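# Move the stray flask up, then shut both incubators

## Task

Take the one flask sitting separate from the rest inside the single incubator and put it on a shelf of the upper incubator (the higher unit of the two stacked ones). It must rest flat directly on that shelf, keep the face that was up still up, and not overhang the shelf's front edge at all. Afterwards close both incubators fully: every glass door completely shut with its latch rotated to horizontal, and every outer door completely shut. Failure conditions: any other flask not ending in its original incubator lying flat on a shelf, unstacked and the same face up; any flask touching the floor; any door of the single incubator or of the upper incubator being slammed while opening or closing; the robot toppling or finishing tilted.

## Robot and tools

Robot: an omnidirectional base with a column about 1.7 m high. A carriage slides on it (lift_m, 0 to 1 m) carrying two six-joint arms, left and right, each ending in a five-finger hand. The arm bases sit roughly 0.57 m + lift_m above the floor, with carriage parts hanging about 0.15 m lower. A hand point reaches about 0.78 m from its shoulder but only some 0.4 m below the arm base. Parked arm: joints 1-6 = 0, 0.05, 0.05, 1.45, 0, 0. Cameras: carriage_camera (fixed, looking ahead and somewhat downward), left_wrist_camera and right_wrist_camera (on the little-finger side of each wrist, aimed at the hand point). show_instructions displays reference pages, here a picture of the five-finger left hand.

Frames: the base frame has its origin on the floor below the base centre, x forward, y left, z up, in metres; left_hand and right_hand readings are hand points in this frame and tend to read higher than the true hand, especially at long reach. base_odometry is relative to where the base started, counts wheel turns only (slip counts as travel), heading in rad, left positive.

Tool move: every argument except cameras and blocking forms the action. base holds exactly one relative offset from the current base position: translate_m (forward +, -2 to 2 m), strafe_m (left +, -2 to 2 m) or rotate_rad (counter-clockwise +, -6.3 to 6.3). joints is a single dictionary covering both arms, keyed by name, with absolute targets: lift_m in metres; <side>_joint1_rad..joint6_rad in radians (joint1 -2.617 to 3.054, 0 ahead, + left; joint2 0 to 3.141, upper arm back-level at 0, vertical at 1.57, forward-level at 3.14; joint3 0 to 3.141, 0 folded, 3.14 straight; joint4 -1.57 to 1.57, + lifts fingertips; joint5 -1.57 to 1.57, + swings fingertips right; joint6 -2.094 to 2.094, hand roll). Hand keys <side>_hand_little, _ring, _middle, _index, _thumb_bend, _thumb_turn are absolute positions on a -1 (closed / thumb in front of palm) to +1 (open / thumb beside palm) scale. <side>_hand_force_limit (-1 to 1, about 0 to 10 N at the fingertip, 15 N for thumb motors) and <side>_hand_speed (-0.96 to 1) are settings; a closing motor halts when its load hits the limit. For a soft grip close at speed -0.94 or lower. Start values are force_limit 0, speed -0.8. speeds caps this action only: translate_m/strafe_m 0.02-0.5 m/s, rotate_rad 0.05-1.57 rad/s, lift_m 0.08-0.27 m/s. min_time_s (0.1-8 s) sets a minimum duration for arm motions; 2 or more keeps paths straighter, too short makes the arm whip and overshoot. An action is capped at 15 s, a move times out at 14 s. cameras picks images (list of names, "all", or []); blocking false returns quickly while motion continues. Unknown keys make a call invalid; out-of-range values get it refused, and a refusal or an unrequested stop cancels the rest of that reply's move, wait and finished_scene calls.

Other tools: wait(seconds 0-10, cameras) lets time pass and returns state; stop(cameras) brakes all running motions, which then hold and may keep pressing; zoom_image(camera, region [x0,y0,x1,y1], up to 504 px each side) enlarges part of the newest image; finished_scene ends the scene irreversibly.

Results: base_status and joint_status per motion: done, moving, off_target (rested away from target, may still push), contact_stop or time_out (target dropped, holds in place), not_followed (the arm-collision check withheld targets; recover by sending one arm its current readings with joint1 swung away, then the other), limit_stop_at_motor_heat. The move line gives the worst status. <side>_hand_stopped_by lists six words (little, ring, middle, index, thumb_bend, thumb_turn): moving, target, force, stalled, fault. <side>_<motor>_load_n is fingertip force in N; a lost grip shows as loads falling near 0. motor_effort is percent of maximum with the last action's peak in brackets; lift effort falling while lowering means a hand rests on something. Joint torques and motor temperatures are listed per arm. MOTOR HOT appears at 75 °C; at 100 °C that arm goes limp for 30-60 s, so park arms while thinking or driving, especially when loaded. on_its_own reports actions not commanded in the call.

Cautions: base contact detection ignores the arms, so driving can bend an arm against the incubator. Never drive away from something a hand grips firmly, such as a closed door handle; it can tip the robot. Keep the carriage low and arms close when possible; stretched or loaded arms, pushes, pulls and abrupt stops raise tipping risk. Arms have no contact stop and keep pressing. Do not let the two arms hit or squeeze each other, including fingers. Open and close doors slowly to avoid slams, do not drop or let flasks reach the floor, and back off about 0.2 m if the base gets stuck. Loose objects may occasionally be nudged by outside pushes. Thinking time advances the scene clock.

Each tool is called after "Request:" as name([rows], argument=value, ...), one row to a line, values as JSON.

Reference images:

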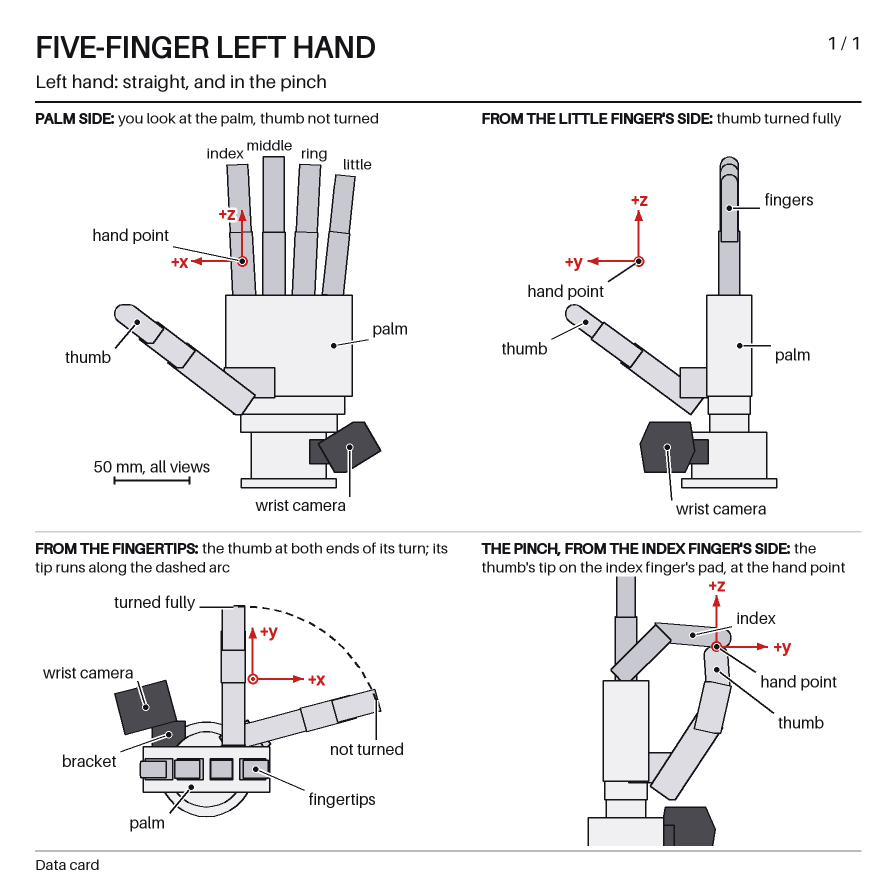

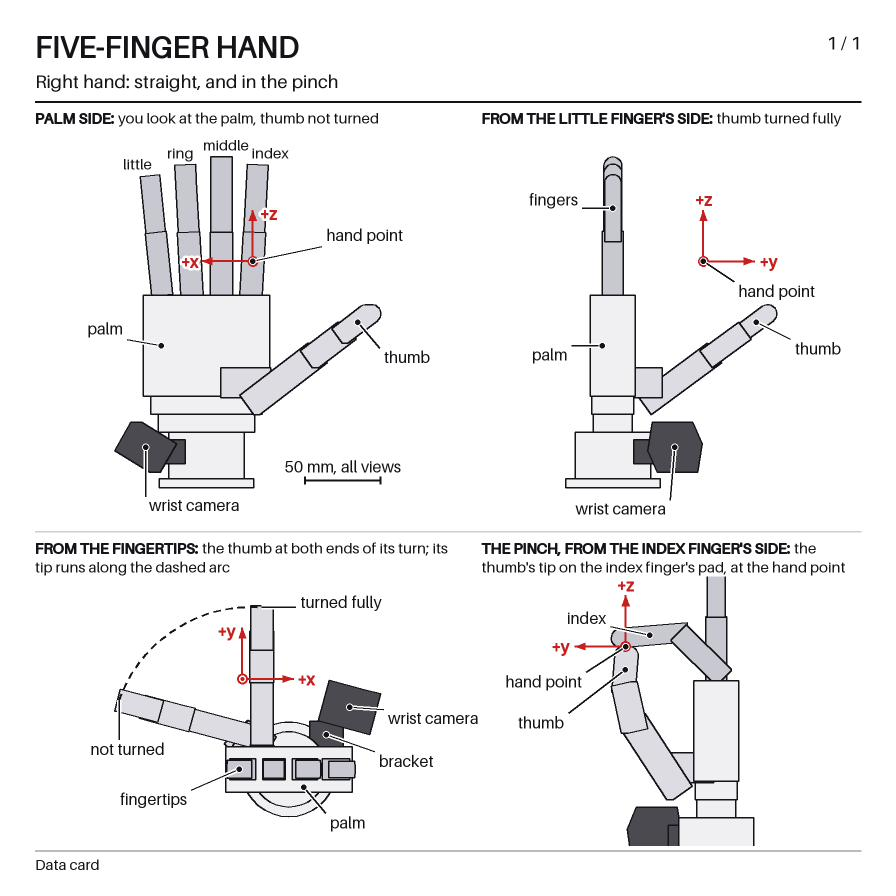

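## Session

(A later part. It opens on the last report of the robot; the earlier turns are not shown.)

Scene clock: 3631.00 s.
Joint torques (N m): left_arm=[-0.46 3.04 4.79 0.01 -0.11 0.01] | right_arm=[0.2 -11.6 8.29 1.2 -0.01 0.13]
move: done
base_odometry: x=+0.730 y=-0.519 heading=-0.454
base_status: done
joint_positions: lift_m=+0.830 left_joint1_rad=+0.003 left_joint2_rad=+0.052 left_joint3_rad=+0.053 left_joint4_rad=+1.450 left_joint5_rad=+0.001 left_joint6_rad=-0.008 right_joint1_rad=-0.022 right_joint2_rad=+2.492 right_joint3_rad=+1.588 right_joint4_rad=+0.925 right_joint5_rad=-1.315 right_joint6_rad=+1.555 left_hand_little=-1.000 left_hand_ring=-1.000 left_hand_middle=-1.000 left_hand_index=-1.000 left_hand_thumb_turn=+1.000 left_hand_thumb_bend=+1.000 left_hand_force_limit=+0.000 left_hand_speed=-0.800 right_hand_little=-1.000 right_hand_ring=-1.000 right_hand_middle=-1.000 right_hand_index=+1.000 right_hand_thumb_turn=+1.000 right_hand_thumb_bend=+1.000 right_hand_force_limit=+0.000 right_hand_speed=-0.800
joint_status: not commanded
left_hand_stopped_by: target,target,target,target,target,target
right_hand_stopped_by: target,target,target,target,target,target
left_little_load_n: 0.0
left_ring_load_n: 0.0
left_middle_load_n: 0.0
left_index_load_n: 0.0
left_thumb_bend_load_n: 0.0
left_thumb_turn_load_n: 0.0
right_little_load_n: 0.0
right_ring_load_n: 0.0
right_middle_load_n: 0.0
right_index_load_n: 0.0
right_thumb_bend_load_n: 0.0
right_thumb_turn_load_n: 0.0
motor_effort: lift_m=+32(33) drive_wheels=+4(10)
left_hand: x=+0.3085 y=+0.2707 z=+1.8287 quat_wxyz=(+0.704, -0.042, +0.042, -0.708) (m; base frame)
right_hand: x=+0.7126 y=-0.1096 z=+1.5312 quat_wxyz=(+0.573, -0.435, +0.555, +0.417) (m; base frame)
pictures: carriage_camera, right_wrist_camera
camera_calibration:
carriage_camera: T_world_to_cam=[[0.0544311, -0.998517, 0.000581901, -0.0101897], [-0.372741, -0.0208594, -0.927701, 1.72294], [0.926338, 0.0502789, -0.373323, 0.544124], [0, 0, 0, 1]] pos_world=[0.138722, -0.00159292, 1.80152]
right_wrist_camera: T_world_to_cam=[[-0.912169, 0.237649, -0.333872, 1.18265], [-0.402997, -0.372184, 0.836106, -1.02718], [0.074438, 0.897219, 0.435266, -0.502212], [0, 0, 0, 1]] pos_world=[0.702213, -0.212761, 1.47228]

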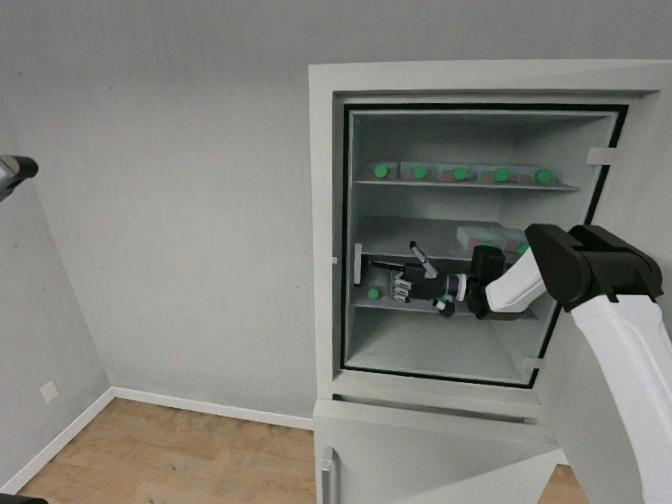

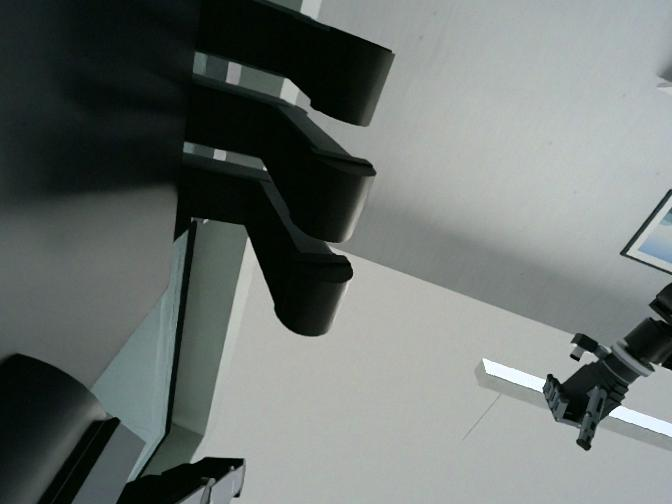

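Request:
move(base={"translate_m": 0.025}, speeds={"translate_m": 0.05}, joints={"lift_m": 0.843})

Request:
move(base={"strafe_m": 0.05}, speeds={"strafe_m": 0.05}, cameras=["carriage_camera"])

Request:
zoom_image(camera="carriage_camera", region=[340, 200, 460, 320])

Scene clock: 3655.13 s.
Joint torques (N m): left_arm=[-0.47 3.12 4.68 0.02 -0.1 0.01] | right_arm=[0.18 -12.36 7.6 1.24 -0.01 0.13]
Motor temperatures (°C): left_arm=[24 28 37 26 27 23] | right_arm=[25 41 37 37 24 23]
move: done
base_odometry: x=+0.752 y=-0.530 heading=-0.454
base_status: done
joint_positions: lift_m=+0.843 left_joint1_rad=+0.003 left_joint2_rad=+0.052 left_joint3_rad=+0.053 left_joint4_rad=+1.448 left_joint5_rad=+0.001 left_joint6_rad=-0.008 right_joint1_rad=-0.022 right_joint2_rad=+2.500 right_joint3_rad=+1.596 right_joint4_rad=+0.921 right_joint5_rad=-1.316 right_joint6_rad=+1.556 left_hand_little=-1.000 left_hand_ring=-1.000 left_hand_middle=-1.000 left_hand_index=-1.000 left_hand_thumb_turn=+1.000 left_hand_thumb_bend=+1.000 left_hand_force_limit=+0.000 left_hand_speed=-0.800 right_hand_little=-1.000 right_hand_ring=-1.000 right_hand_middle=-1.000 right_hand_index=+1.000 right_hand_thumb_turn=+1.000 right_hand_thumb_bend=+1.000 right_hand_force_limit=+0.000 right_hand_speed=-0.800
joint_status: all done
left_hand_stopped_by: target,target,target,target,target,target
right_hand_stopped_by: target,target,target,target,target,target
left_little_load_n: -0.5
left_ring_load_n: 0.0
left_middle_load_n: 0.0
left_index_load_n: 0.0
left_thumb_bend_load_n: 0.0
left_thumb_turn_load_n: 0.0
right_little_load_n: 0.5
right_ring_load_n: 0.0
right_middle_load_n: 0.0
right_index_load_n: 0.0
right_thumb_bend_load_n: 0.0
right_thumb_turn_load_n: -0.5
motor_effort: lift_m=+32(39) drive_wheels=-5(12)
left_hand: x=+0.3091 y=+0.2707 z=+1.8415 quat_wxyz=(+0.704, -0.043, +0.043, -0.708) (m; base frame)
right_hand: x=+0.7139 y=-0.1096 z=+1.5425 quat_wxyz=(+0.572, -0.434, +0.556, +0.418) (m; base frame)
pictures: none

Scene clock: 3656.77 s.
Joint torques (N m): left_arm=[-0.47 3.14 4.75 0.01 -0.1 0.01] | right_arm=[0.02 -12.4 7.58 1.23 0.02 0.11]
move: done
base_odometry: x=+0.774 y=-0.486 heading=-0.455
base_status: done
joint_positions: lift_m=+0.843 left_joint1_rad=+0.003 left_joint2_rad=+0.052 left_joint3_rad=+0.053 left_joint4_rad=+1.448 left_joint5_rad=+0.001 left_joint6_rad=-0.008 right_joint1_rad=-0.020 right_joint2_rad=+2.500 right_joint3_rad=+1.596 right_joint4_rad=+0.921 right_joint5_rad=-1.317 right_joint6_rad=+1.558 left_hand_little=-1.000 left_hand_ring=-1.000 left_hand_middle=-1.000 left_hand_index=-1.000 left_hand_thumb_turn=+1.000 left_hand_thumb_bend=+1.000 left_hand_force_limit=+0.000 left_hand_speed=-0.800 right_hand_little=-1.000 right_hand_ring=-1.000 right_hand_middle=-1.000 right_hand_index=+1.000 right_hand_thumb_turn=+1.000 right_hand_thumb_bend=+1.000 right_hand_force_limit=+0.000 right_hand_speed=-0.800
joint_status: not commanded
left_hand_stopped_by: target,target,target,target,target,target
right_hand_stopped_by: target,target,target,target,target,target
left_little_load_n: 0.0
left_ring_load_n: 0.0
left_middle_load_n: 0.0
left_index_load_n: 0.0
left_thumb_bend_load_n: 0.0
left_thumb_turn_load_n: 0.0
right_little_load_n: 0.0
right_ring_load_n: 0.0
right_middle_load_n: 0.5
right_index_load_n: 0.0
right_thumb_bend_load_n: 0.0
right_thumb_turn_load_n: 0.0
motor_effort: lift_m=+32(32) drive_wheels=-3(10)
left_hand: x=+0.3091 y=+0.2708 z=+1.8416 quat_wxyz=(+0.704, -0.043, +0.043, -0.708) (m; base frame)
right_hand: x=+0.7133 y=-0.1087 z=+1.5427 quat_wxyz=(+0.571, -0.434, +0.556, +0.420) (m; base frame)
pictures: carriage_camera
camera_calibration:
carriage_camera: T_world_to_cam=[[0.0544311, -0.998517, 0.000581901, -0.0101972], [-0.372741, -0.0208594, -0.927701, 1.735], [0.926338, 0.0502789, -0.373323, 0.548977], [0, 0, 0, 1]] pos_world=[0.138722, -0.00159292, 1.81452]

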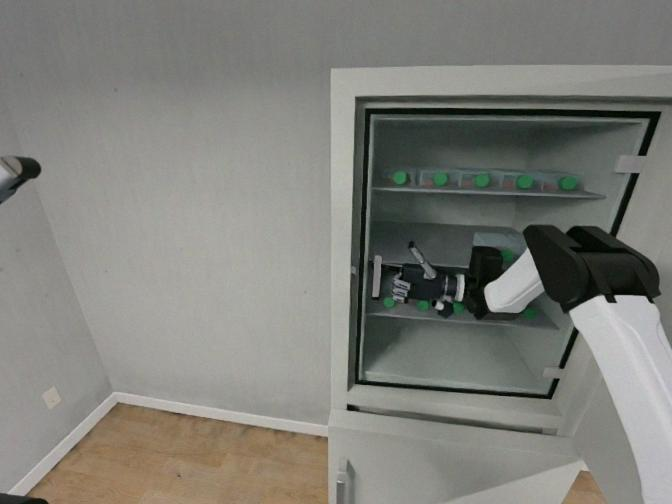

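Scaled by 4.200.

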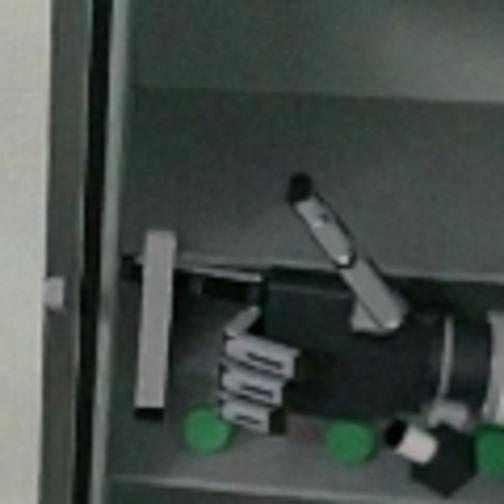

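Request:
move(base={"strafe_m": 0.015}, speeds={"strafe_m": 0.05})

Request:
move(joints={"right_hand_index": 0.5})

Request:
move(base={"translate_m": -0.07}, speeds={"translate_m": 0.04}, cameras=["carriage_camera"])

Request:
zoom_image(camera="carriage_camera", region=[340, 200, 460, 320])

Scene clock: 3665.30 s.
Joint torques (N m): left_arm=[-0.49 3.11 4.75 0.01 -0.1 0.01] | right_arm=[0.66 -12.41 7.57 1.23 0.03 0.11]
move: done
base_odometry: x=+0.781 y=-0.472 heading=-0.455
base_status: done
joint_positions: lift_m=+0.843 left_joint1_rad=+0.003 left_joint2_rad=+0.052 left_joint3_rad=+0.053 left_joint4_rad=+1.448 left_joint5_rad=+0.001 left_joint6_rad=-0.008 right_joint1_rad=-0.027 right_joint2_rad=+2.500 right_joint3_rad=+1.596 right_joint4_rad=+0.921 right_joint5_rad=-1.319 right_joint6_rad=+1.558 left_hand_little=-1.000 left_hand_ring=-1.000 left_hand_middle=-1.000 left_hand_index=-1.000 left_hand_thumb_turn=+1.000 left_hand_thumb_bend=+1.000 left_hand_force_limit=+0.000 left_hand_speed=-0.800 right_hand_little=-1.000 right_hand_ring=-1.000 right_hand_middle=-1.000 right_hand_index=+1.000 right_hand_thumb_turn=+1.000 right_hand_thumb_bend=+1.000 right_hand_force_limit=+0.000 right_hand_speed=-0.800
joint_status: not commanded
left_hand_stopped_by: target,target,target,target,target,target
right_hand_stopped_by: target,target,target,target,target,target
left_little_load_n: 0.0
left_ring_load_n: 0.0
left_middle_load_n: 0.0
left_index_load_n: 0.0
left_thumb_bend_load_n: 0.0
left_thumb_turn_load_n: 0.0
right_little_load_n: 0.0
right_ring_load_n: 0.0
right_middle_load_n: 0.0
right_index_load_n: -3.0
right_thumb_bend_load_n: 0.0
right_thumb_turn_load_n: 0.0
motor_effort: lift_m=+32(32) drive_wheels=-3(12)
left_hand: x=+0.3091 y=+0.2709 z=+1.8416 quat_wxyz=(+0.704, -0.043, +0.043, -0.708) (m; base frame)
right_hand: x=+0.7142 y=-0.1121 z=+1.5427 quat_wxyz=(+0.572, -0.433, +0.557, +0.418) (m; base frame)
pictures: none

Scene clock: 3666.47 s.
Joint torques (N m): left_arm=[-0.46 3.14 4.75 0.02 -0.1 0.01] | right_arm=[0.68 -12.41 7.6 1.25 -0.15 0.11]
move: off_target
base_odometry: x=+0.781 y=-0.472 heading=-0.455
base_status: not commanded
joint_positions: lift_m=+0.843 left_joint1_rad=+0.003 left_joint2_rad=+0.052 left_joint3_rad=+0.053 left_joint4_rad=+1.448 left_joint5_rad=+0.001 left_joint6_rad=-0.008 right_joint1_rad=-0.027 right_joint2_rad=+2.500 right_joint3_rad=+1.596 right_joint4_rad=+0.921 right_joint5_rad=-1.301 right_joint6_rad=+1.558 left_hand_little=-1.000 left_hand_ring=-1.000 left_hand_middle=-1.000 left_hand_index=-1.000 left_hand_thumb_turn=+1.000 left_hand_thumb_bend=+1.000 left_hand_force_limit=+0.000 left_hand_speed=-0.800 right_hand_little=-1.000 right_hand_ring=-1.000 right_hand_middle=-1.000 right_hand_index=+0.764 right_hand_thumb_turn=+1.000 right_hand_thumb_bend=+1.000 right_hand_force_limit=+0.000 right_hand_speed=-0.800
joint_status: right_hand_index off_target (ended at +0.764, target +0.500)
left_hand_stopped_by: target,target,target,target,target,target
right_hand_stopped_by: target,target,target,force,target,target
left_little_load_n: 0.0
left_ring_load_n: 0.0
left_middle_load_n: 0.0
left_index_load_n: 0.0
left_thumb_bend_load_n: 0.0
left_thumb_turn_load_n: 0.0
right_little_load_n: 0.0
right_ring_load_n: 0.5
right_middle_load_n: 0.0
right_index_load_n: 5.0
right_thumb_bend_load_n: 0.0
right_thumb_turn_load_n: 0.0
motor_effort: lift_m=+32(32) drive_wheels=-3(3)
left_hand: x=+0.3091 y=+0.2709 z=+1.8416 quat_wxyz=(+0.704, -0.043, +0.043, -0.708) (m; base frame)
right_hand: x=+0.7179 y=-0.1121 z=+1.5427 quat_wxyz=(+0.576, -0.428, +0.561, +0.413) (m; base frame)
pictures: none

Scene clock: 3668.77 s.
Joint torques (N m): left_arm=[-0.47 3.15 4.75 0.02 -0.1 0.01] | right_arm=[0.68 -12.46 7.5 1.24 -0.02 0.09]
move: done
base_odometry: x=+0.718 y=-0.441 heading=-0.455
base_status: done
joint_positions: lift_m=+0.843 left_joint1_rad=+0.003 left_joint2_rad=+0.052 left_joint3_rad=+0.053 left_joint4_rad=+1.449 left_joint5_rad=+0.001 left_joint6_rad=-0.008 right_joint1_rad=-0.027 right_joint2_rad=+2.500 right_joint3_rad=+1.597 right_joint4_rad=+0.920 right_joint5_rad=-1.315 right_joint6_rad=+1.560 left_hand_little=-1.000 left_hand_ring=-1.000 left_hand_middle=-1.000 left_hand_index=-1.000 left_hand_thumb_turn=+1.000 left_hand_thumb_bend=+1.000 left_hand_force_limit=+0.000 left_hand_speed=-0.800 right_hand_little=-1.000 right_hand_ring=-1.000 right_hand_middle=-1.000 right_hand_index=+0.763 right_hand_thumb_turn=+1.000 right_hand_thumb_bend=+1.000 right_hand_force_limit=+0.000 right_hand_speed=-0.800
joint_status: not commanded
left_hand_stopped_by: target,target,target,target,target,target
right_hand_stopped_by: target,target,target,force,target,target
left_little_load_n: 0.0
left_ring_load_n: 0.0
left_middle_load_n: 0.0
left_index_load_n: 0.0
left_thumb_bend_load_n: 0.0
left_thumb_turn_load_n: 0.0
right_little_load_n: 0.0
right_ring_load_n: 0.5
right_middle_load_n: 0.0
right_index_load_n: 0.0
right_thumb_bend_load_n: 0.0
right_thumb_turn_load_n: 0.0
motor_effort: lift_m=+32(32) drive_wheels=+0(6)
left_hand: x=+0.3089 y=+0.2709 z=+1.8416 quat_wxyz=(+0.704, -0.043, +0.043, -0.708) (m; base frame)
right_hand: x=+0.7153 y=-0.1121 z=+1.5430 quat_wxyz=(+0.573, -0.432, +0.558, +0.418) (m; base frame)
pictures: carriage_camera
camera_calibration:
carriage_camera: T_world_to_cam=[[0.0544311, -0.998517, 0.000581901, -0.0101972], [-0.372741, -0.0208594, -0.927701, 1.735], [0.926338, 0.0502789, -0.373323, 0.548977], [0, 0, 0, 1]] pos_world=[0.138722, -0.00159292, 1.81452]

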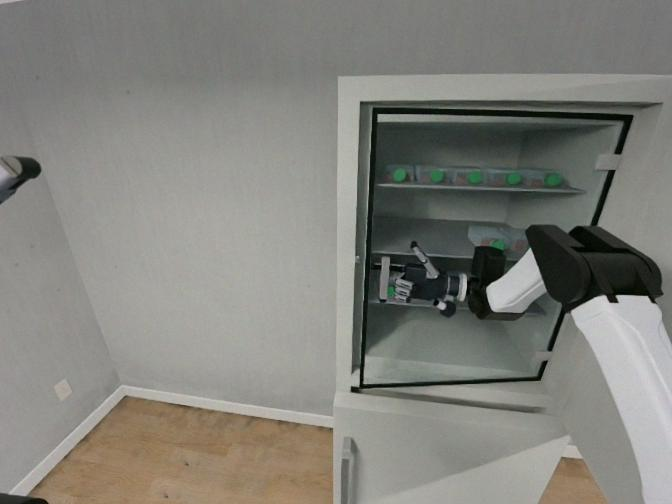

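Scaled by 4.200.

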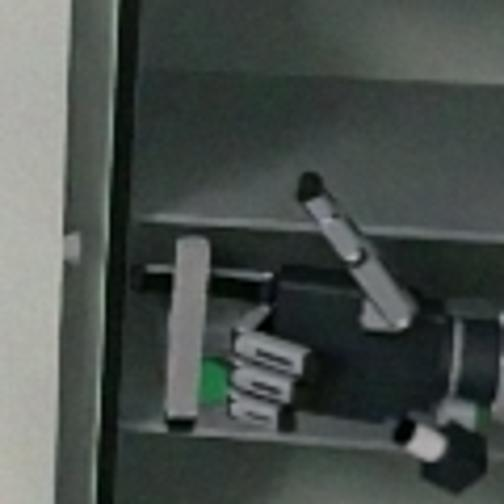

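Request:
move(base={"translate_m": -0.07}, speeds={"translate_m": 0.05})

Request:
move(base={"strafe_m": -0.03}, speeds={"strafe_m": 0.05})

Request:
move(base={"translate_m": -0.07}, speeds={"translate_m": 0.05}, cameras=["carriage_camera"])

Scene clock: 3683.77 s.
Joint torques (N m): left_arm=[-0.47 3.29 4.82 0 -0.1 0.01] | right_arm=[1.76 -12.42 7.5 1.26 -0.16 0.07]
move: done
base_odometry: x=+0.656 y=-0.410 heading=-0.455
base_status: done
joint_positions: lift_m=+0.843 left_joint1_rad=+0.003 left_joint2_rad=+0.052 left_joint3_rad=+0.053 left_joint4_rad=+1.450 left_joint5_rad=+0.001 left_joint6_rad=-0.008 right_joint1_rad=-0.038 right_joint2_rad=+2.500 right_joint3_rad=+1.597 right_joint4_rad=+0.919 right_joint5_rad=-1.299 right_joint6_rad=+1.562 left_hand_little=-1.000 left_hand_ring=-1.000 left_hand_middle=-1.000 left_hand_index=-1.000 left_hand_thumb_turn=+1.000 left_hand_thumb_bend=+1.000 left_hand_force_limit=+0.000 left_hand_speed=-0.800 right_hand_little=-1.000 right_hand_ring=-1.000 right_hand_middle=-1.000 right_hand_index=+0.762 right_hand_thumb_turn=+1.000 right_hand_thumb_bend=+1.000 right_hand_force_limit=+0.000 right_hand_speed=-0.800
joint_status: not commanded
left_hand_stopped_by: target,target,target,target,target,target
right_hand_stopped_by: target,target,target,force,target,target
left_little_load_n: 0.0
left_ring_load_n: -0.5
left_middle_load_n: 0.0
left_index_load_n: 0.0
left_thumb_bend_load_n: 0.0
left_thumb_turn_load_n: 0.0
right_little_load_n: 0.0
right_ring_load_n: 0.0
right_middle_load_n: 0.0
right_index_load_n: -6.5
right_thumb_bend_load_n: 0.0
right_thumb_turn_load_n: 0.0
motor_effort: lift_m=+32(32) drive_wheels=-1(12)
left_hand: x=+0.3086 y=+0.2709 z=+1.8417 quat_wxyz=(+0.704, -0.042, +0.042, -0.708) (m; base frame)
right_hand: x=+0.7206 y=-0.1177 z=+1.5432 quat_wxyz=(+0.577, -0.423, +0.564, +0.411) (m; base frame)
pictures: none

Scene clock: 3684.87 s.
Joint torques (N m): left_arm=[-0.43 3.12 4.74 -0.02 -0.1 0] | right_arm=[0.39 -12.41 7.5 1.25 -0.03 0.07]
move: done
base_odometry: x=+0.642 y=-0.437 heading=-0.455
base_status: done
joint_positions: lift_m=+0.843 left_joint1_rad=+0.002 left_joint2_rad=+0.052 left_joint3_rad=+0.053 left_joint4_rad=+1.450 left_joint5_rad=+0.000 left_joint6_rad=-0.008 right_joint1_rad=-0.024 right_joint2_rad=+2.500 right_joint3_rad=+1.597 right_joint4_rad=+0.919 right_joint5_rad=-1.313 right_joint6_rad=+1.562 left_hand_little=-1.000 left_hand_ring=-1.000 left_hand_middle=-1.000 left_hand_index=-1.000 left_hand_thumb_turn=+1.000 left_hand_thumb_bend=+1.000 left_hand_force_limit=+0.000 left_hand_speed=-0.800 right_hand_little=-1.000 right_hand_ring=-1.000 right_hand_middle=-1.000 right_hand_index=+0.763 right_hand_thumb_turn=+1.000 right_hand_thumb_bend=+1.000 right_hand_force_limit=+0.000 right_hand_speed=-0.800
joint_status: not commanded
left_hand_stopped_by: target,target,target,target,target,target
right_hand_stopped_by: target,target,target,force,target,target
left_little_load_n: 0.0
left_ring_load_n: 0.0
left_middle_load_n: 0.0
left_index_load_n: 0.0
left_thumb_bend_load_n: 0.0
left_thumb_turn_load_n: 0.0
right_little_load_n: 0.0
right_ring_load_n: 0.0
right_middle_load_n: 0.0
right_index_load_n: 0.0
right_thumb_bend_load_n: 0.0
right_thumb_turn_load_n: 0.0
motor_effort: lift_m=+32(32) drive_wheels=-2(7)
left_hand: x=+0.3086 y=+0.2709 z=+1.8418 quat_wxyz=(+0.704, -0.043, +0.042, -0.708) (m; base frame)
right_hand: x=+0.7152 y=-0.1106 z=+1.5431 quat_wxyz=(+0.572, -0.431, +0.559, +0.419) (m; base frame)
pictures: none

Scene clock: 3686.83 s.
Joint torques (N m): left_arm=[-0.44 3.03 4.79 -0.02 -0.09 0] | right_arm=[2.37 -12.41 7.43 1.28 -0.04 0.01]
move: done
base_odometry: x=+0.579 y=-0.407 heading=-0.455
base_status: done
joint_positions: lift_m=+0.843 left_joint1_rad=+0.002 left_joint2_rad=+0.052 left_joint3_rad=+0.053 left_joint4_rad=+1.451 left_joint5_rad=+0.000 left_joint6_rad=-0.008 right_joint1_rad=-0.044 right_joint2_rad=+2.500 right_joint3_rad=+1.598 right_joint4_rad=+0.916 right_joint5_rad=-1.312 right_joint6_rad=+1.568 left_hand_little=-1.000 left_hand_ring=-1.000 left_hand_middle=-1.000 left_hand_index=-1.000 left_hand_thumb_turn=+1.000 left_hand_thumb_bend=+1.000 left_hand_force_limit=+0.000 left_hand_speed=-0.800 right_hand_little=-1.000 right_hand_ring=-1.000 right_hand_middle=-1.000 right_hand_index=+0.761 right_hand_thumb_turn=+1.000 right_hand_thumb_bend=+1.000 right_hand_force_limit=+0.000 right_hand_speed=-0.800
joint_status: not commanded
left_hand_stopped_by: target,target,target,target,target,target
right_hand_stopped_by: target,target,target,force,target,target
left_little_load_n: 0.0
left_ring_load_n: 0.0
left_middle_load_n: 0.0
left_index_load_n: 0.0
left_thumb_bend_load_n: 0.0
left_thumb_turn_load_n: 0.0
right_little_load_n: 0.0
right_ring_load_n: 0.0
right_middle_load_n: 0.0
right_index_load_n: -25.5
right_thumb_bend_load_n: 0.0
right_thumb_turn_load_n: 0.0
motor_effort: lift_m=+32(32) drive_wheels=+1(8)
left_hand: x=+0.3083 y=+0.2709 z=+1.8419 quat_wxyz=(+0.704, -0.042, +0.042, -0.708) (m; base frame)
right_hand: x=+0.7196 y=-0.1208 z=+1.5436 quat_wxyz=(+0.574, -0.423, +0.565, +0.415) (m; base frame)
pictures: carriage_camera
camera_calibration:
carriage_camera: T_world_to_cam=[[0.0544311, -0.998517, 0.000581901, -0.0101972], [-0.372741, -0.0208594, -0.927701, 1.735], [0.926338, 0.0502789, -0.373323, 0.548977], [0, 0, 0, 1]] pos_world=[0.138722, -0.00159292, 1.81452]

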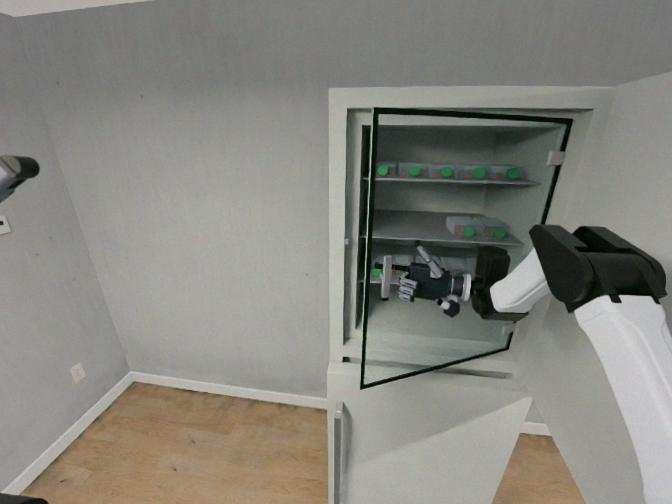

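Request:
move(base={"strafe_m": -0.03}, speeds={"strafe_m": 0.05}, joints={"right_hand_index": 1})

Request:
move(base={"strafe_m": -0.08}, speeds={"strafe_m": 0.08}, cameras=["carriage_camera"])

Scene clock: 3694.77 s.
Joint torques (N m): left_arm=[-0.44 3.15 4.75 -0.03 -0.09 0.01] | right_arm=[-0.58 -12.37 7.39 1.26 0.4 0.01]
move: off_target
base_odometry: x=+0.566 y=-0.433 heading=-0.455
base_status: done
joint_positions: lift_m=+0.843 left_joint1_rad=+0.002 left_joint2_rad=+0.052 left_joint3_rad=+0.053 left_joint4_rad=+1.451 left_joint5_rad=+0.000 left_joint6_rad=-0.008 right_joint1_rad=-0.013 right_joint2_rad=+2.500 right_joint3_rad=+1.598 right_joint4_rad=+0.916 right_joint5_rad=-1.358 right_joint6_rad=+1.568 left_hand_little=-1.000 left_hand_ring=-1.000 left_hand_middle=-1.000 left_hand_index=-1.000 left_hand_thumb_turn=+1.000 left_hand_thumb_bend=+1.000 left_hand_force_limit=+0.000 left_hand_speed=-0.800 right_hand_little=-1.000 right_hand_ring=-1.000 right_hand_middle=-1.000 right_hand_index=+0.769 right_hand_thumb_turn=+1.000 right_hand_thumb_bend=+1.000 right_hand_force_limit=+0.000 right_hand_speed=-0.800
joint_status: right_hand_index off_target (ended at +0.769, target +1.000)
left_hand_stopped_by: target,target,target,target,target,target
right_hand_stopped_by: target,target,target,stalled,target,target
left_little_load_n: 0.0
left_ring_load_n: 0.0
left_middle_load_n: 0.0
left_index_load_n: 0.0
left_thumb_bend_load_n: 0.0
left_thumb_turn_load_n: 0.0
right_little_load_n: 0.0
right_ring_load_n: 0.0
right_middle_load_n: 0.0
right_index_load_n: -13.5
right_thumb_bend_load_n: 0.0
right_thumb_turn_load_n: 0.0
motor_effort: lift_m=+32(32) drive_wheels=-2(7)
left_hand: x=+0.3083 y=+0.2709 z=+1.8419 quat_wxyz=(+0.704, -0.042, +0.042, -0.708) (m; base frame)
right_hand: x=+0.7044 y=-0.1060 z=+1.5434 quat_wxyz=(+0.558, -0.444, +0.549, +0.436) (m; base frame)
pictures: none

Scene clock: 3696.50 s.
Joint torques (N m): left_arm=[-0.38 3.12 4.72 -0.03 -0.08 0.01] | right_arm=[0.25 -12.41 7.42 1.29 0.11 0.01]
Motor temperatures (°C): left_arm=[24 28 36 26 27 23] | right_arm=[25 46 39 35 24 23]
move: done
base_odometry: x=+0.531 y=-0.505 heading=-0.455
base_status: done
joint_positions: lift_m=+0.843 left_joint1_rad=+0.002 left_joint2_rad=+0.052 left_joint3_rad=+0.053 left_joint4_rad=+1.451 left_joint5_rad=+0.000 left_joint6_rad=-0.008 right_joint1_rad=-0.023 right_joint2_rad=+2.500 right_joint3_rad=+1.598 right_joint4_rad=+0.915 right_joint5_rad=-1.327 right_joint6_rad=+1.568 left_hand_little=-1.000 left_hand_ring=-1.000 left_hand_middle=-1.000 left_hand_index=-1.000 left_hand_thumb_turn=+1.000 left_hand_thumb_bend=+1.000 left_hand_force_limit=+0.000 left_hand_speed=-0.800 right_hand_little=-1.000 right_hand_ring=-1.000 right_hand_middle=-1.000 right_hand_index=+0.770 right_hand_thumb_turn=+1.000 right_hand_thumb_bend=+1.000 right_hand_force_limit=+0.000 right_hand_speed=-0.800
joint_status: not commanded
left_hand_stopped_by: target,target,target,target,target,target
right_hand_stopped_by: target,target,target,stalled,target,target
left_little_load_n: 0.0
left_ring_load_n: 0.0
left_middle_load_n: 0.0
left_index_load_n: 0.0
left_thumb_bend_load_n: 0.0
left_thumb_turn_load_n: 0.0
right_little_load_n: 0.0
right_ring_load_n: 0.0
right_middle_load_n: 0.0
right_index_load_n: 0.0
right_thumb_bend_load_n: 0.0
right_thumb_turn_load_n: 0.0
motor_effort: lift_m=+32(32) drive_wheels=+1(14)
left_hand: x=+0.3082 y=+0.2709 z=+1.8419 quat_wxyz=(+0.704, -0.042, +0.042, -0.708) (m; base frame)
right_hand: x=+0.7125 y=-0.1102 z=+1.5435 quat_wxyz=(+0.566, -0.433, +0.557, +0.425) (m; base frame)
pictures: carriage_camera
camera_calibration:
carriage_camera: T_world_to_cam=[[0.0544311, -0.998517, 0.000581901, -0.0101972], [-0.372741, -0.0208594, -0.927701, 1.735], [0.926338, 0.0502789, -0.373323, 0.548977], [0, 0, 0, 1]] pos_world=[0.138722, -0.00159292, 1.81452]

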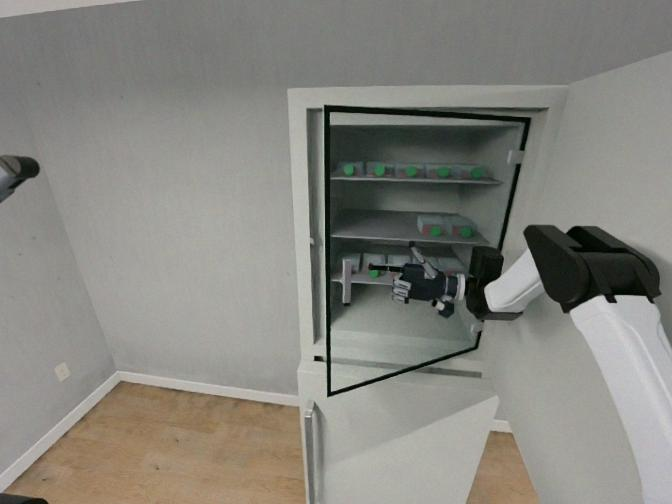

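Request:
move(base={"translate_m": -0.12}, speeds={"translate_m": 0.2})

Request:
move(base={"strafe_m": 0.19}, speeds={"strafe_m": 0.2}, joints={"lift_m": 0.78, "right_joint1_rad": 0, "right_joint2_rad": 0.05, "right_joint3_rad": 0.05, "right_joint4_rad": 1.45, "right_joint5_rad": 0, "right_joint6_rad": 0})

Request:
move(joints={"left_joint1_rad": -0.568, "left_joint2_rad": 2.284, "left_joint3_rad": 1.268, "left_joint4_rad": 1.015, "left_joint5_rad": -0.568, "left_joint6_rad": -1.57, "left_hand_index": 0, "left_hand_middle": 0, "left_hand_ring": 0, "left_hand_little": 0}, min_time_s=2.5, cameras=["carriage_camera", "left_wrist_camera"])

Scene clock: 3726.40 s.
Joint torques (N m): left_arm=[-0.4 3.1 4.72 -0.05 -0.09 0] | right_arm=[0.24 -12.4 7.39 1.29 0.08 0.01]
move: done
base_odometry: x=+0.423 y=-0.453 heading=-0.455
base_status: done
joint_positions: lift_m=+0.843 left_joint1_rad=+0.002 left_joint2_rad=+0.052 left_joint3_rad=+0.053 left_joint4_rad=+1.455 left_joint5_rad=+0.000 left_joint6_rad=-0.008 right_joint1_rad=-0.023 right_joint2_rad=+2.500 right_joint3_rad=+1.598 right_joint4_rad=+0.915 right_joint5_rad=-1.325 right_joint6_rad=+1.568 left_hand_little=-1.000 left_hand_ring=-1.000 left_hand_middle=-1.000 left_hand_index=-1.000 left_hand_thumb_turn=+1.000 left_hand_thumb_bend=+1.000 left_hand_force_limit=+0.000 left_hand_speed=-0.800 right_hand_little=-1.000 right_hand_ring=-1.000 right_hand_middle=-1.000 right_hand_index=+0.770 right_hand_thumb_turn=+1.000 right_hand_thumb_bend=+1.000 right_hand_force_limit=+0.000 right_hand_speed=-0.800
joint_status: not commanded
left_hand_stopped_by: target,target,target,target,target,target
right_hand_stopped_by: target,target,target,stalled,target,target
left_little_load_n: 0.0
left_ring_load_n: 0.0
left_middle_load_n: 0.0
left_index_load_n: 0.0
left_thumb_bend_load_n: 0.0
left_thumb_turn_load_n: 0.0
right_little_load_n: 0.0
right_ring_load_n: 0.0
right_middle_load_n: 0.0
right_index_load_n: 0.0
right_thumb_bend_load_n: 0.0
right_thumb_turn_load_n: -0.5
motor_effort: lift_m=+32(32) drive_wheels=-2(11)
left_hand: x=+0.3074 y=+0.2709 z=+1.8422 quat_wxyz=(+0.704, -0.041, +0.040, -0.708) (m; base frame)
right_hand: x=+0.7130 y=-0.1101 z=+1.5435 quat_wxyz=(+0.567, -0.432, +0.558, +0.425) (m; base frame)
pictures: none

Scene clock: 3728.70 s.
Joint torques (N m): left_arm=[-0.4 3.15 4.74 -0.08 -0.09 0.01] | right_arm=[0.59 2.63 4.85 0.23 0.14 -0.2]
move: done
base_odometry: x=+0.506 y=-0.282 heading=-0.455
base_status: done
joint_positions: lift_m=+0.780 left_joint1_rad=+0.002 left_joint2_rad=+0.052 left_joint3_rad=+0.053 left_joint4_rad=+1.454 left_joint5_rad=+0.000 left_joint6_rad=-0.008 right_joint1_rad=-0.006 right_joint2_rad=+0.061 right_joint3_rad=+0.063 right_joint4_rad=+1.434 right_joint5_rad=-0.009 right_joint6_rad=+0.016 left_hand_little=-1.000 left_hand_ring=-1.000 left_hand_middle=-1.000 left_hand_index=-1.000 left_hand_thumb_turn=+1.000 left_hand_thumb_bend=+1.000 left_hand_force_limit=+0.000 left_hand_speed=-0.800 right_hand_little=-1.000 right_hand_ring=-1.000 right_hand_middle=-1.000 right_hand_index=+0.770 right_hand_thumb_turn=+1.000 right_hand_thumb_bend=+1.000 right_hand_force_limit=+0.000 right_hand_speed=-0.800
joint_status: all done
left_hand_stopped_by: target,target,target,target,target,target
right_hand_stopped_by: target,target,target,stalled,target,target
left_little_load_n: 0.0
left_ring_load_n: 0.0
left_middle_load_n: 0.0
left_index_load_n: 0.0
left_thumb_bend_load_n: 0.0
left_thumb_turn_load_n: 0.0
right_little_load_n: 0.0
right_ring_load_n: 0.0
right_middle_load_n: 0.0
right_index_load_n: 0.0
right_thumb_bend_load_n: 0.0
right_thumb_turn_load_n: 0.0
motor_effort: lift_m=+33(34) drive_wheels=-3(11)
left_hand: x=+0.3075 y=+0.2709 z=+1.7790 quat_wxyz=(+0.704, -0.041, +0.041, -0.708) (m; base frame)
right_hand: x=+0.3121 y=-0.2690 z=+1.7798 quat_wxyz=(+0.709, -0.050, +0.045, -0.702) (m; base frame)
pictures: none

Scene clock: 3731.60 s.
Joint torques (N m): left_arm=[-0.55 -9.26 7.17 2.06 -0.22 -0.26] | right_arm=[0.61 2.63 4.86 0.2 0.13 -0.19]
move: done
base_odometry: x=+0.506 y=-0.282 heading=-0.455
base_status: not commanded
joint_positions: lift_m=+0.780 left_joint1_rad=-0.565 left_joint2_rad=+2.274 left_joint3_rad=+1.246 left_joint4_rad=+1.024 left_joint5_rad=-0.559 left_joint6_rad=-1.560 right_joint1_rad=-0.006 right_joint2_rad=+0.061 right_joint3_rad=+0.063 right_joint4_rad=+1.436 right_joint5_rad=-0.007 right_joint6_rad=+0.014 left_hand_little=+0.000 left_hand_ring=+0.000 left_hand_middle=+0.000 left_hand_index=+0.000 left_hand_thumb_turn=+1.000 left_hand_thumb_bend=+1.000 left_hand_force_limit=+0.000 left_hand_speed=-0.800 right_hand_little=-1.000 right_hand_ring=-1.000 right_hand_middle=-1.000 right_hand_index=+0.770 right_hand_thumb_turn=+1.000 right_hand_thumb_bend=+1.000 right_hand_force_limit=+0.000 right_hand_speed=-0.800
joint_status: all done
left_hand_stopped_by: target,target,target,target,target,target
right_hand_stopped_by: target,target,target,stalled,target,target
left_little_load_n: 0.0
left_ring_load_n: 0.0
left_middle_load_n: 0.0
left_index_load_n: 0.0
left_thumb_bend_load_n: 0.0
left_thumb_turn_load_n: 0.0
right_little_load_n: 0.0
right_ring_load_n: 0.0
right_middle_load_n: 0.0
right_index_load_n: 0.0
right_thumb_bend_load_n: 0.0
right_thumb_turn_load_n: 0.0
motor_effort: lift_m=+33(33) drive_wheels=+1(3)
left_hand: x=+0.7835 y=+0.0035 z=+1.4973 quat_wxyz=(+0.002, -0.708, +0.007, -0.706) (m; base frame)
right_hand: x=+0.3116 y=-0.2696 z=+1.7801 quat_wxyz=(+0.709, -0.049, +0.045, -0.702) (m; base frame)
pictures: carriage_camera, left_wrist_camera
camera_calibration:
carriage_camera: T_world_to_cam=[[0.0544311, -0.998517, 0.000581901, -0.0101605], [-0.372741, -0.0208594, -0.927701, 1.67646], [0.926338, 0.0502789, -0.373323, 0.525421], [0, 0, 0, 1]] pos_world=[0.138722, -0.00159292, 1.75142]
left_wrist_camera: T_world_to_cam=[[-0.0257297, 0.963187, 0.2676, -0.381225], [-0.480443, -0.246661, 0.841625, -0.877009], [0.876649, -0.106912, 0.469103, -1.27878], [0, 0, 0, 1]] pos_world=[0.689876, 0.014151, 1.44001]

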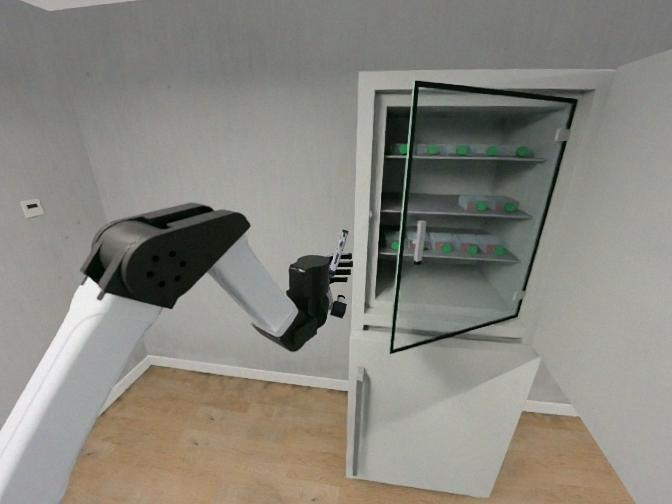

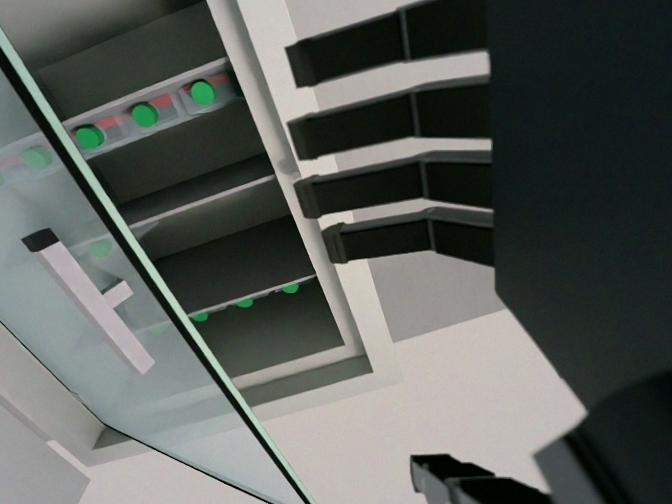

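Request:
move(base={"translate_m": 0.13}, speeds={"translate_m": 0.15})

Request:
move(base={"strafe_m": -0.19}, speeds={"strafe_m": 0.1})

Request:
move(base={"translate_m": -0.1}, speeds={"translate_m": 0.06}, cameras=["carriage_camera", "left_wrist_camera"])

Scene clock: 3748.60 s.
Joint torques (N m): left_arm=[-0.25 -9.22 7.16 2.03 -0.15 -0.18] | right_arm=[0.61 2.63 4.93 0.13 0.13 -0.19]
Motor temperatures (°C): left_arm=[23 31 36 30 27 23] | right_arm=[25 40 37 32 24 23]
move: done
base_odometry: x=+0.623 y=-0.339 heading=-0.455
base_status: done
joint_positions: lift_m=+0.780 left_joint1_rad=-0.565 left_joint2_rad=+2.274 left_joint3_rad=+1.246 left_joint4_rad=+1.023 left_joint5_rad=-0.563 left_joint6_rad=-1.561 right_joint1_rad=-0.006 right_joint2_rad=+0.061 right_joint3_rad=+0.063 right_joint4_rad=+1.442 right_joint5_rad=-0.006 right_joint6_rad=+0.014 left_hand_little=+0.000 left_hand_ring=+0.000 left_hand_middle=+0.000 left_hand_index=+0.000 left_hand_thumb_turn=+1.000 left_hand_thumb_bend=+1.000 left_hand_force_limit=+0.000 left_hand_speed=-0.800 right_hand_little=-1.000 right_hand_ring=-1.000 right_hand_middle=-1.000 right_hand_index=+0.770 right_hand_thumb_turn=+1.000 right_hand_thumb_bend=+1.000 right_hand_force_limit=+0.000 right_hand_speed=-0.800
joint_status: not commanded
left_hand_stopped_by: target,target,target,target,target,target
right_hand_stopped_by: target,target,target,stalled,target,target
left_little_load_n: 0.0
left_ring_load_n: 0.0
left_middle_load_n: 0.0
left_index_load_n: 0.0
left_thumb_bend_load_n: 0.0
left_thumb_turn_load_n: 0.0
right_little_load_n: 0.0
right_ring_load_n: 0.0
right_middle_load_n: 0.0
right_index_load_n: 0.0
right_thumb_bend_load_n: 0.0
right_thumb_turn_load_n: 0.0
motor_effort: lift_m=+33(33) drive_wheels=+4(12)
left_hand: x=+0.7835 y=+0.0038 z=+1.4971 quat_wxyz=(+0.003, -0.709, +0.005, -0.706) (m; base frame)
right_hand: x=+0.3103 y=-0.2697 z=+1.7804 quat_wxyz=(+0.709, -0.047, +0.043, -0.703) (m; base frame)
pictures: none

Scene clock: 3751.20 s.
Joint torques (N m): left_arm=[-0.7 -9.26 7.16 2.09 0.12 0.04] | right_arm=[0.46 2.71 4.98 0.12 0.11 -0.19]
move: done
base_odometry: x=+0.540 y=-0.510 heading=-0.454
base_status: done
joint_positions: lift_m=+0.780 left_joint1_rad=-0.562 left_joint2_rad=+2.274 left_joint3_rad=+1.246 left_joint4_rad=+1.020 left_joint5_rad=-0.586 left_joint6_rad=-1.586 right_joint1_rad=-0.004 right_joint2_rad=+0.061 right_joint3_rad=+0.062 right_joint4_rad=+1.442 right_joint5_rad=-0.005 right_joint6_rad=+0.014 left_hand_little=+0.000 left_hand_ring=+0.000 left_hand_middle=+0.000 left_hand_index=+0.000 left_hand_thumb_turn=+1.000 left_hand_thumb_bend=+1.000 left_hand_force_limit=+0.000 left_hand_speed=-0.800 right_hand_little=-1.000 right_hand_ring=-1.000 right_hand_middle=-1.000 right_hand_index=+0.770 right_hand_thumb_turn=+1.000 right_hand_thumb_bend=+1.000 right_hand_force_limit=+0.000 right_hand_speed=-0.800
joint_status: not commanded
left_hand_stopped_by: target,target,target,target,target,target
right_hand_stopped_by: target,target,target,stalled,target,target
left_little_load_n: 0.0
left_ring_load_n: -0.5
left_middle_load_n: 0.0
left_index_load_n: 0.0
left_thumb_bend_load_n: 0.0
left_thumb_turn_load_n: 0.0
right_little_load_n: 0.0
right_ring_load_n: 0.0
right_middle_load_n: -0.5
right_index_load_n: 0.0
right_thumb_bend_load_n: 0.5
right_thumb_turn_load_n: 0.0
motor_effort: lift_m=+33(33) drive_wheels=-3(13)
left_hand: x=+0.7858 y=+0.0108 z=+1.4979 quat_wxyz=(+0.004, -0.709, -0.012, -0.705) (m; base frame)
right_hand: x=+0.3105 y=-0.2698 z=+1.7802 quat_wxyz=(+0.709, -0.046, +0.044, -0.702) (m; base frame)
pictures: none

Scene clock: 3753.40 s.
Joint torques (N m): left_arm=[-0.57 -9.26 7.15 2.09 0.01 -0.02] | right_arm=[0.46 2.63 4.98 0.11 0.11 -0.19]
move: done
base_odometry: x=+0.450 y=-0.466 heading=-0.454
base_status: done
joint_positions: lift_m=+0.780 left_joint1_rad=-0.564 left_joint2_rad=+2.274 left_joint3_rad=+1.246 left_joint4_rad=+1.020 left_joint5_rad=-0.577 left_joint6_rad=-1.579 right_joint1_rad=-0.004 right_joint2_rad=+0.061 right_joint3_rad=+0.062 right_joint4_rad=+1.443 right_joint5_rad=-0.005 right_joint6_rad=+0.014 left_hand_little=+0.000 left_hand_ring=+0.000 left_hand_middle=+0.000 left_hand_index=+0.000 left_hand_thumb_turn=+1.000 left_hand_thumb_bend=+1.000 left_hand_force_limit=+0.000 left_hand_speed=-0.800 right_hand_little=-1.000 right_hand_ring=-1.000 right_hand_middle=-1.000 right_hand_index=+0.770 right_hand_thumb_turn=+1.000 right_hand_thumb_bend=+1.000 right_hand_force_limit=+0.000 right_hand_speed=-0.800
joint_status: not commanded
left_hand_stopped_by: target,target,target,target,target,target
right_hand_stopped_by: target,target,target,stalled,target,target
left_little_load_n: 0.0
left_ring_load_n: 0.0
left_middle_load_n: 0.0
left_index_load_n: 0.0
left_thumb_bend_load_n: 0.0
left_thumb_turn_load_n: 0.0
right_little_load_n: 0.0
right_ring_load_n: 0.0
right_middle_load_n: 0.0
right_index_load_n: 0.0
right_thumb_bend_load_n: 0.0
right_thumb_turn_load_n: 0.0
motor_effort: lift_m=+33(33) drive_wheels=-2(7)
left_hand: x=+0.7847 y=+0.0077 z=+1.4975 quat_wxyz=(+0.003, -0.709, -0.006, -0.705) (m; base frame)
right_hand: x=+0.3102 y=-0.2698 z=+1.7803 quat_wxyz=(+0.709, -0.046, +0.043, -0.702) (m; base frame)
pictures: carriage_camera, left_wrist_camera
camera_calibration:
carriage_camera: T_world_to_cam=[[0.0544311, -0.998517, 0.000581901, -0.0101605], [-0.372741, -0.0208594, -0.927701, 1.67646], [0.926338, 0.0502789, -0.373323, 0.525421], [0, 0, 0, 1]] pos_world=[0.138722, -0.00159292, 1.75142]
left_wrist_camera: T_world_to_cam=[[-0.0426972, 0.967071, 0.2509, -0.347065], [-0.473324, -0.240739, 0.847354, -0.889772], [0.879853, -0.0825776, 0.468017, -1.28056], [0, 0, 0, 1]] pos_world=[0.690734, 0.0156886, 1.44035]

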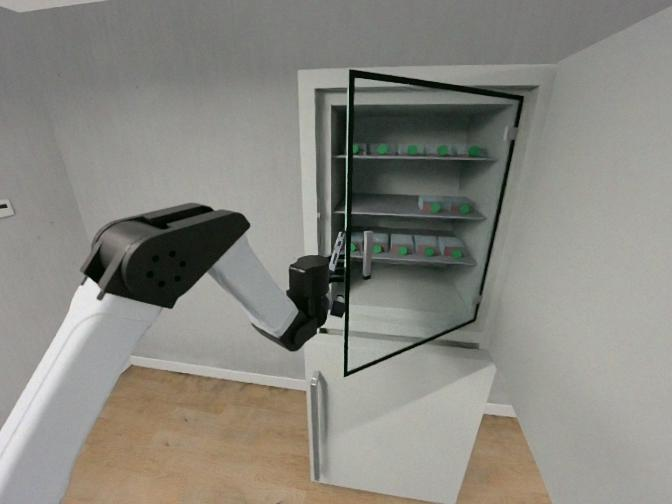

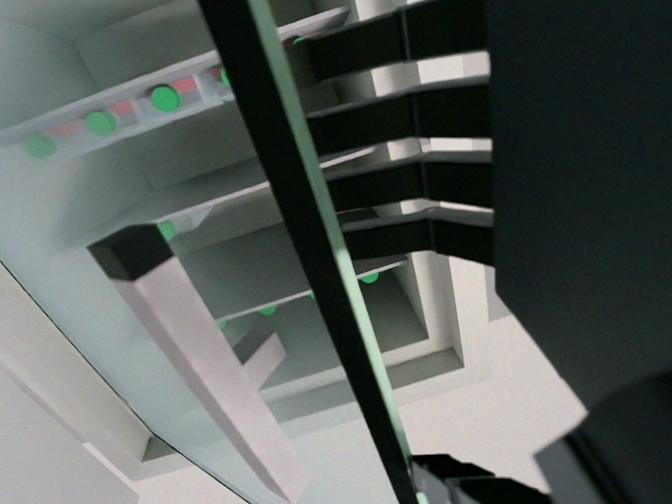

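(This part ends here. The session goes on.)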